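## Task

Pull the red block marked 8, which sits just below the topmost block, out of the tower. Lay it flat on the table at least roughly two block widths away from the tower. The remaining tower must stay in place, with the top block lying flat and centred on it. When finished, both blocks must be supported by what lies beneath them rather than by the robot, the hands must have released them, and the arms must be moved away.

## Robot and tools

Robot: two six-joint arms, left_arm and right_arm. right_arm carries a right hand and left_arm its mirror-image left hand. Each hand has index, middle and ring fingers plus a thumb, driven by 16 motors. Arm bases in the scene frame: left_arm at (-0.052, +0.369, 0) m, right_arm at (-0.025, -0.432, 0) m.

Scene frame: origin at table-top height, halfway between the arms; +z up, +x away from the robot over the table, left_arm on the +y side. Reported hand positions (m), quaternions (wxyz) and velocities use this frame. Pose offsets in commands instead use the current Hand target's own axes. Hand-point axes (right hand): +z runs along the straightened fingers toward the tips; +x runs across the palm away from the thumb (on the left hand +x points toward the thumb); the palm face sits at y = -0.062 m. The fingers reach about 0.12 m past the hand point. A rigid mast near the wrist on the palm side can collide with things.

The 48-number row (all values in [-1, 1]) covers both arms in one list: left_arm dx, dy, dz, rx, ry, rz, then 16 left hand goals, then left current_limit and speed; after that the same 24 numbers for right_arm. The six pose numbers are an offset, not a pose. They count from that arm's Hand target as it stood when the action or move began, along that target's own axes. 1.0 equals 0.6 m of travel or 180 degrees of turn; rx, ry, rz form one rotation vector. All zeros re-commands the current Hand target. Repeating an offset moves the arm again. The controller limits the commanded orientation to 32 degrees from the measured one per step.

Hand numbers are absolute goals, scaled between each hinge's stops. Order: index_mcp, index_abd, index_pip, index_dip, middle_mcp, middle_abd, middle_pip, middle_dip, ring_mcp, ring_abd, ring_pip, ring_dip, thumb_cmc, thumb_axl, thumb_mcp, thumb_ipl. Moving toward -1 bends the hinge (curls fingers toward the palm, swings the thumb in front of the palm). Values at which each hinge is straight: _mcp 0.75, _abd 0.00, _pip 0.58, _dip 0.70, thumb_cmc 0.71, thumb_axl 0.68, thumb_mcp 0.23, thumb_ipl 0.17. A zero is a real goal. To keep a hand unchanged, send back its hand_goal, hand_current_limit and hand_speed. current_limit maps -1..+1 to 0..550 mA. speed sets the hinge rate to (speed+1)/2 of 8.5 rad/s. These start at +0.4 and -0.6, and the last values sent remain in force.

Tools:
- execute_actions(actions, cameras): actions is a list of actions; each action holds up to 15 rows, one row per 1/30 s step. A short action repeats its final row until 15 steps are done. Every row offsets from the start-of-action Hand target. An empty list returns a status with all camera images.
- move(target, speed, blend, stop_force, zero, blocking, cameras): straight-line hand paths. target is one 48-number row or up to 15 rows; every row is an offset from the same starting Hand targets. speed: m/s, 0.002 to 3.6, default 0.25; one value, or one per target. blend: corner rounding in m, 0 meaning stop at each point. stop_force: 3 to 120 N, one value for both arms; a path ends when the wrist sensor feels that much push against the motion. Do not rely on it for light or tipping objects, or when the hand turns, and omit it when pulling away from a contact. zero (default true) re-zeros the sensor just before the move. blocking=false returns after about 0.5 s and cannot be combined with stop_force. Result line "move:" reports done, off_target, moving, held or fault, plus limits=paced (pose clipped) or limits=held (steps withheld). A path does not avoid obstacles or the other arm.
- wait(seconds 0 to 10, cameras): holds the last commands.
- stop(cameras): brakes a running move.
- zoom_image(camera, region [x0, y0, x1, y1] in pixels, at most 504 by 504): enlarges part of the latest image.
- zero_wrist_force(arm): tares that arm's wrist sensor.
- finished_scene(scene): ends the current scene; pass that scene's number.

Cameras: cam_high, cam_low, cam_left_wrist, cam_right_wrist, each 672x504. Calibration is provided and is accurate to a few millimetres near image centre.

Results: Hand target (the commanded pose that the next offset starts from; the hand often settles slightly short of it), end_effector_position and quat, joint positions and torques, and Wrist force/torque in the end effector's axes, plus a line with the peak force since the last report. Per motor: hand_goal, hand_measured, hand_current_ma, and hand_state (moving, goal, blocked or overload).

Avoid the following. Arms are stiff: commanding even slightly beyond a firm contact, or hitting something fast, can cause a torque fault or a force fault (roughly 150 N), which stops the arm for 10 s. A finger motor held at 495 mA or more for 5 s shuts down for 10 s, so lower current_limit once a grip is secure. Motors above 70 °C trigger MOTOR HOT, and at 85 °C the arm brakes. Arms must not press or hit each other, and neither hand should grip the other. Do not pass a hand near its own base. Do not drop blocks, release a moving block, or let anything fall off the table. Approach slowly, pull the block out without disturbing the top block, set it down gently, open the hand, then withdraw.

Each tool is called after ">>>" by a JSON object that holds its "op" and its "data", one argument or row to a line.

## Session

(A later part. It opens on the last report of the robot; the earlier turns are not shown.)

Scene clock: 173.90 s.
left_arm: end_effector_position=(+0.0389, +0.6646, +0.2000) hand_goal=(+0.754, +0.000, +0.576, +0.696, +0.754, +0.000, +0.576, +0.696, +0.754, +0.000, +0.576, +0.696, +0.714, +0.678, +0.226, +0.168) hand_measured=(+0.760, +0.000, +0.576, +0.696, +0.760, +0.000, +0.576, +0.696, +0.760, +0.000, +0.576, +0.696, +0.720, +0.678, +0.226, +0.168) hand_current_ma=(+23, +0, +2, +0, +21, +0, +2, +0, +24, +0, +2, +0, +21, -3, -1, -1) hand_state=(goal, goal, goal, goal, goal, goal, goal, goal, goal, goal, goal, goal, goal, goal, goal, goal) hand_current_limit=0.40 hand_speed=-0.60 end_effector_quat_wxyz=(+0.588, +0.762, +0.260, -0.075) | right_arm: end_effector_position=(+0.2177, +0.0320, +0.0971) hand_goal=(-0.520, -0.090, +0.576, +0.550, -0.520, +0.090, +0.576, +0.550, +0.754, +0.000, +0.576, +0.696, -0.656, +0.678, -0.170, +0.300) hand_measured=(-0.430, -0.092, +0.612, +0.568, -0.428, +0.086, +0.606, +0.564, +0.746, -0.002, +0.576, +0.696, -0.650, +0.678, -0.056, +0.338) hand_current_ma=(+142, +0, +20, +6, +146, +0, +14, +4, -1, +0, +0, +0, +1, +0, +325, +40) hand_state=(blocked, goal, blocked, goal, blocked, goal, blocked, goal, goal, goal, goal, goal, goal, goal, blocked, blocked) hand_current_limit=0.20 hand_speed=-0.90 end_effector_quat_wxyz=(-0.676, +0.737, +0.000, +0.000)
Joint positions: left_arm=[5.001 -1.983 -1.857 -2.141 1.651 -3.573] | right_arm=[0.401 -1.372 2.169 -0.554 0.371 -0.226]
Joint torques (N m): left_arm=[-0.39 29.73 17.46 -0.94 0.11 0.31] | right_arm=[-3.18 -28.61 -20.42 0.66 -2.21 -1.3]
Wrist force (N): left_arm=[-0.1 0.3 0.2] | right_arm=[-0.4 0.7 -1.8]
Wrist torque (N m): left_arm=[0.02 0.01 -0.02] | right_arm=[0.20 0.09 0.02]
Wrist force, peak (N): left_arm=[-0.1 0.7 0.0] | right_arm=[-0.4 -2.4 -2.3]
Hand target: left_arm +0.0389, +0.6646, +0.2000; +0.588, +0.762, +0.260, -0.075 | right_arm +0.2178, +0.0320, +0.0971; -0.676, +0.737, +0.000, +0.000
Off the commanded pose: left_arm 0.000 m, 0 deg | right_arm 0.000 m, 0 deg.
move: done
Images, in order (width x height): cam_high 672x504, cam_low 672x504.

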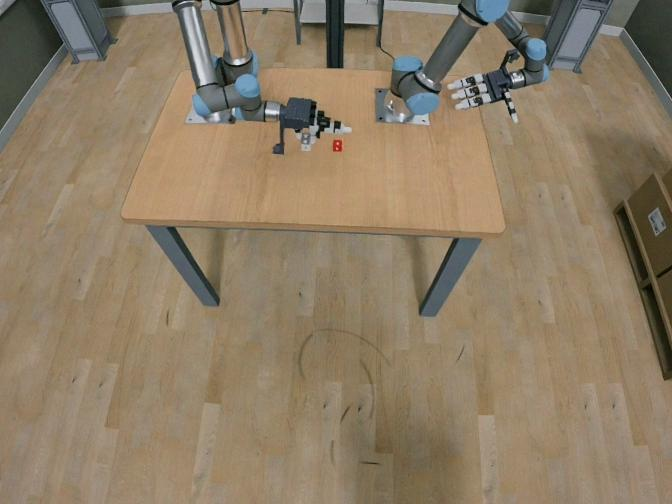

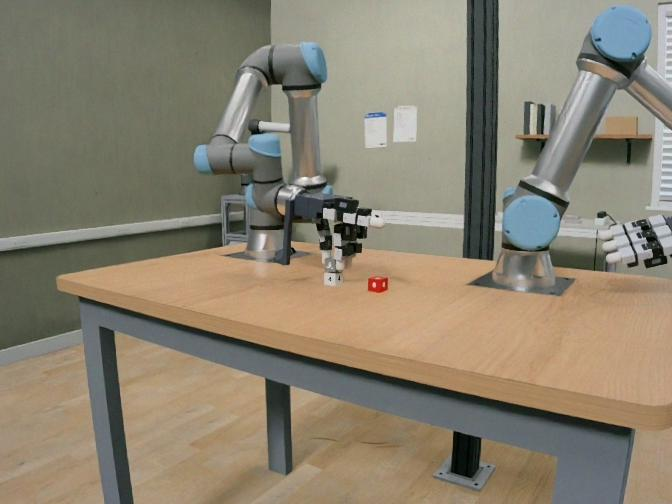

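>>> {"op": "move", "data": {
  "target": [0,0,0,0,0,0,0.754,0,0.576,0.696,0.754,0,0.576,0.696,0.754,0,0.576,0.696,0.714,0.678,0.226,0.168,0.4,-0.6,0.0007,0.0112,-0.0003,0,0,0,-0.52,-0.09,0.576,0.55,-0.52,0.09,0.576,0.55,0.754,0,0.576,0.696,-0.657,0.678,-0.17,0.30,0.2,-0.9],
  "speed": 0.01,
  "stop_force": 3,
  "cameras": ["cam_high","cam_low"]
}}

>>> {"op": "zoom_image", "data": {
  "camera": "cam_low",
  "region": [305, 235, 360, 290]
}}

>>> {"op": "zoom_image", "data": {
  "camera": "cam_high",
  "region": [288, 120, 323, 155]
}}

Scene clock: 190.50 s.
left_arm: end_effector_position=(+0.0389, +0.6646, +0.2000) hand_goal=(+0.754, +0.000, +0.576, +0.696, +0.754, +0.000, +0.576, +0.696, +0.754, +0.000, +0.576, +0.696, +0.714, +0.678, +0.226, +0.168) hand_measured=(+0.760, +0.000, +0.576, +0.696, +0.760, +0.000, +0.576, +0.696, +0.760, +0.000, +0.576, +0.696, +0.720, +0.678, +0.226, +0.168) hand_current_ma=(+23, +0, +2, +0, +21, +0, +2, +0, +24, +0, +2, +0, +21, -3, -1, -1) hand_state=(goal, goal, goal, goal, goal, goal, goal, goal, goal, goal, goal, goal, goal, goal, goal, goal) hand_current_limit=0.40 hand_speed=-0.60 end_effector_quat_wxyz=(+0.588, +0.762, +0.260, -0.075) | right_arm: end_effector_position=(+0.2181, +0.0314, +0.0922) hand_goal=(-0.520, -0.090, +0.576, +0.550, -0.520, +0.090, +0.576, +0.550, +0.754, +0.000, +0.576, +0.696, -0.656, +0.678, -0.170, +0.300) hand_measured=(-0.430, -0.090, +0.612, +0.568, -0.428, +0.086, +0.606, +0.564, +0.746, -0.002, +0.576, +0.696, -0.650, +0.678, -0.056, +0.338) hand_current_ma=(+142, +0, +21, +6, +146, +0, +14, +4, -1, +0, +0, +0, +1, +0, +325, +40) hand_state=(blocked, goal, blocked, goal, blocked, goal, blocked, goal, goal, goal, goal, goal, goal, goal, blocked, blocked) hand_current_limit=0.20 hand_speed=-0.90 end_effector_quat_wxyz=(-0.676, +0.737, +0.000, +0.000)
Joint positions: left_arm=[5.001 -1.983 -1.857 -2.141 1.651 -3.573] | right_arm=[0.399 -1.362 2.174 -0.568 0.369 -0.227]
Joint torques (N m): left_arm=[-1 29.57 17.07 -1 0.1 0.4] | right_arm=[11.76 -36.44 -20.69 2.02 2.02 1.06]
Wrist force (N): left_arm=[0.2 0.4 -0.1] | right_arm=[-0.4 0.8 -1.6]
Wrist torque (N m): left_arm=[0.05 -0.03 0.00] | right_arm=[0.19 0.08 0.20]
Wrist force, peak (N): left_arm=[0.4 0.7 0.2] | right_arm=[-0.9 -5.0 -2.8]
Hand target: left_arm +0.0389, +0.6646, +0.2000; +0.588, +0.762, +0.260, -0.075 | right_arm +0.2181, +0.0314, +0.0922; -0.676, +0.737, +0.000, +0.000 (not the last commanded pose)
Off the commanded pose: left_arm 0.000 m, 0 deg | right_arm 0.002 m, 0 deg.
move: contact (right_arm)
Images, in order (width x height): cam_high 672x504, cam_low 672x504.

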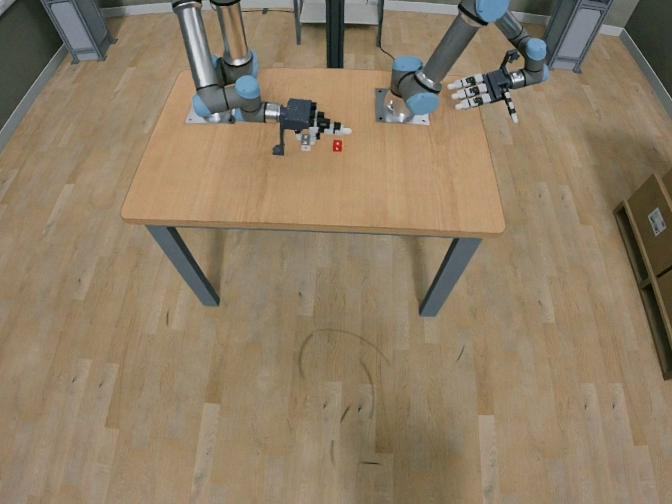

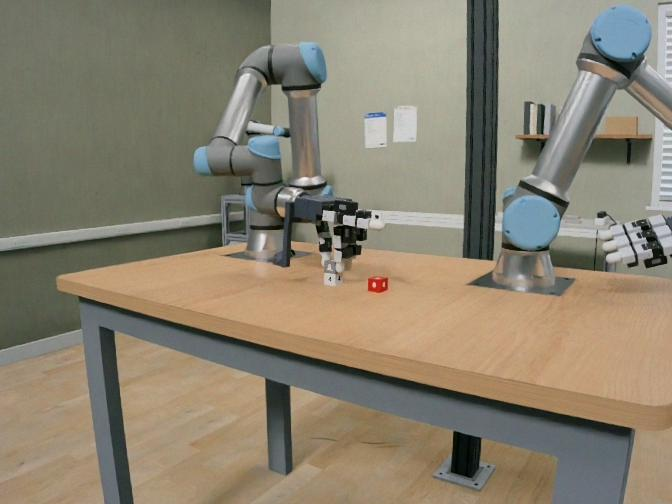

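Scaled by 9.164 from the camera's 672x504 image, which has a finer 960x720 frame.

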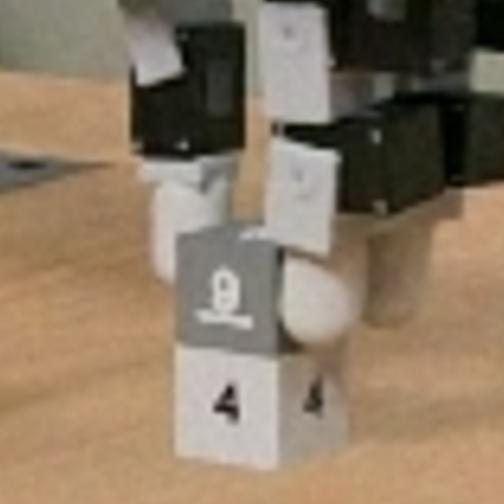

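Scaled by 14.400 from the camera's 672x504 image, which has a finer 960x720 frame.

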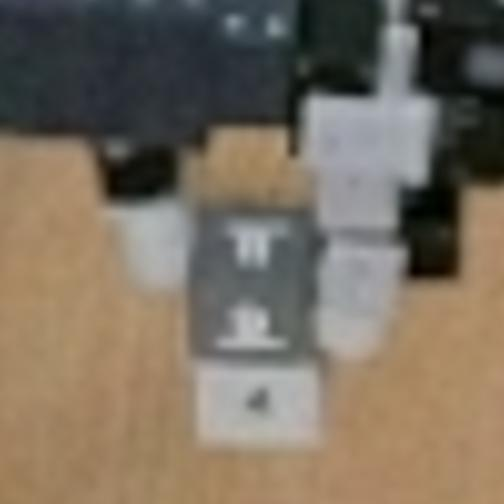

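>>> {"op": "move", "data": {
  "target": [
    [0,0,0,0,0,0,0.754,0,0.576,0.696,0.754,0,0.576,0.696,0.754,0,0.576,0.696,0.714,0.678,0.226,0.168,0.4,-0.6,0,0,0,0,0,0,-0.33,-0.09,0.576,0.580,-0.33,0.09,0.576,0.580,0.754,0,0.576,0.696,-0.657,0.678,0.06,0.35,0.2,-0.9],
    [0,0,0,0,0,0,0.754,0,0.576,0.696,0.754,0,0.576,0.696,0.754,0,0.576,0.696,0.714,0.678,0.226,0.168,0.4,-0.6,0,-0.18,-0.0157,0,0,0,-0.33,-0.09,0.576,0.580,-0.33,0.09,0.576,0.580,0.754,0,0.576,0.696,-0.657,0.678,0.06,0.35,0.2,-0.9]
  ],
  "speed": 0.15,
  "cameras": ["cam_high","cam_low"]
}}

>>> {"op": "zoom_image", "data": {
  "camera": "cam_low",
  "region": [310, 235, 400, 300]
}}

>>> {"op": "zoom_image", "data": {
  "camera": "cam_high",
  "region": [288, 120, 353, 165]
}}

Scene clock: 200.40 s.
left_arm: end_effector_position=(+0.0389, +0.6646, +0.2000) hand_goal=(+0.754, +0.000, +0.576, +0.696, +0.754, +0.000, +0.576, +0.696, +0.754, +0.000, +0.576, +0.696, +0.714, +0.678, +0.226, +0.168) hand_measured=(+0.760, +0.000, +0.576, +0.696, +0.760, +0.000, +0.576, +0.696, +0.760, +0.000, +0.576, +0.696, +0.720, +0.678, +0.226, +0.168) hand_current_ma=(+23, +0, +2, +0, +21, +0, +2, +0, +24, +0, +2, +0, +21, -3, -1, -1) hand_state=(goal, goal, goal, goal, goal, goal, goal, goal, goal, goal, goal, goal, goal, goal, goal, goal) hand_current_limit=0.40 hand_speed=-0.60 end_effector_quat_wxyz=(+0.588, +0.762, +0.260, -0.075) | right_arm: end_effector_position=(+0.2181, +0.0315, +0.2006) hand_goal=(-0.330, -0.090, +0.576, +0.580, -0.330, +0.090, +0.576, +0.580, +0.754, +0.000, +0.576, +0.696, -0.656, +0.678, +0.060, +0.350) hand_measured=(-0.336, -0.090, +0.578, +0.584, -0.336, +0.086, +0.578, +0.582, +0.746, -0.002, +0.576, +0.696, -0.652, +0.678, +0.058, +0.352) hand_current_ma=(-1, +0, +0, +0, -1, +0, +0, +0, -1, +0, +0, +0, +0, +0, +0, +0) hand_state=(goal, goal, goal, goal, goal, goal, goal, goal, goal, goal, goal, goal, goal, goal, goal, goal) hand_current_limit=0.20 hand_speed=-0.90 end_effector_quat_wxyz=(-0.676, +0.737, +0.000, +0.000)
Joint positions: left_arm=[5.001 -1.983 -1.857 -2.141 1.651 -3.573] | right_arm=[0.399 -1.541 2.034 -0.248 0.369 -0.227]
Joint torques (N m): left_arm=[-0.59 29.91 17.51 -0.9 0.11 0.47] | right_arm=[-13.13 -22.74 -18.48 0.34 -2.63 1.04]
Wrist force (N): left_arm=[-0.1 0.3 0.2] | right_arm=[-0.4 0.4 -1.9]
Wrist torque (N m): left_arm=[0.02 0.01 -0.02] | right_arm=[0.17 0.10 0.14]
Wrist force, peak (N): left_arm=[0.1 0.7 0.2] | right_arm=[-0.7 -2.0 -2.0]
Hand target: left_arm +0.0389, +0.6646, +0.2000; +0.588, +0.762, +0.260, -0.075 | right_arm +0.2181, +0.0315, +0.2006; -0.676, +0.737, +0.000, +0.000
Off the commanded pose: left_arm 0.000 m, 0 deg | right_arm 0.000 m, 0 deg.
move: done
Images, in order (width x height): cam_high 672x504, cam_low 672x504.

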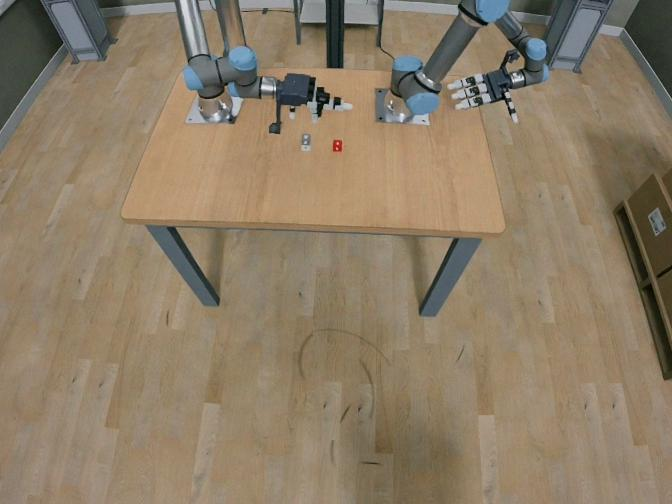

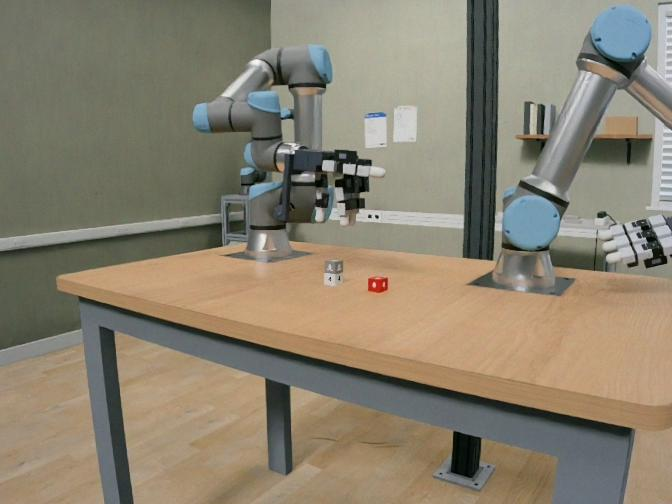

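Scaled by 5.600 from the camera's 672x504 image, which has a finer 960x720 frame.

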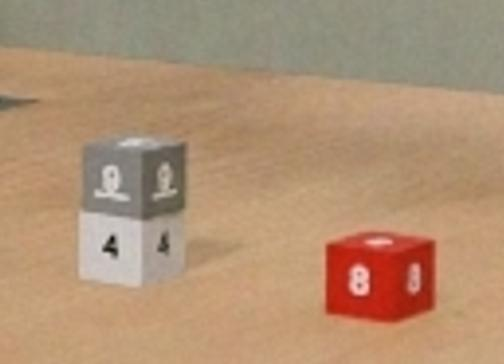

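Scaled by 7.754 from the camera's 672x504 image, which has a finer 960x720 frame.

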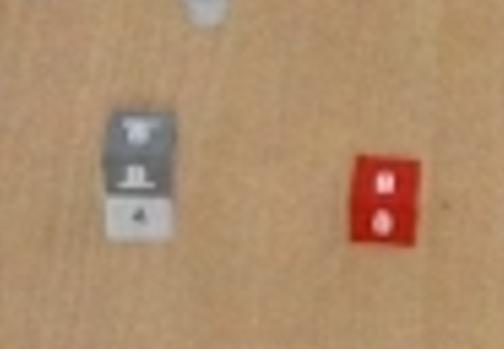

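>>> {"op": "finished_scene", "data": {
  "scene": 2
}}

The scene is finished: the task was done.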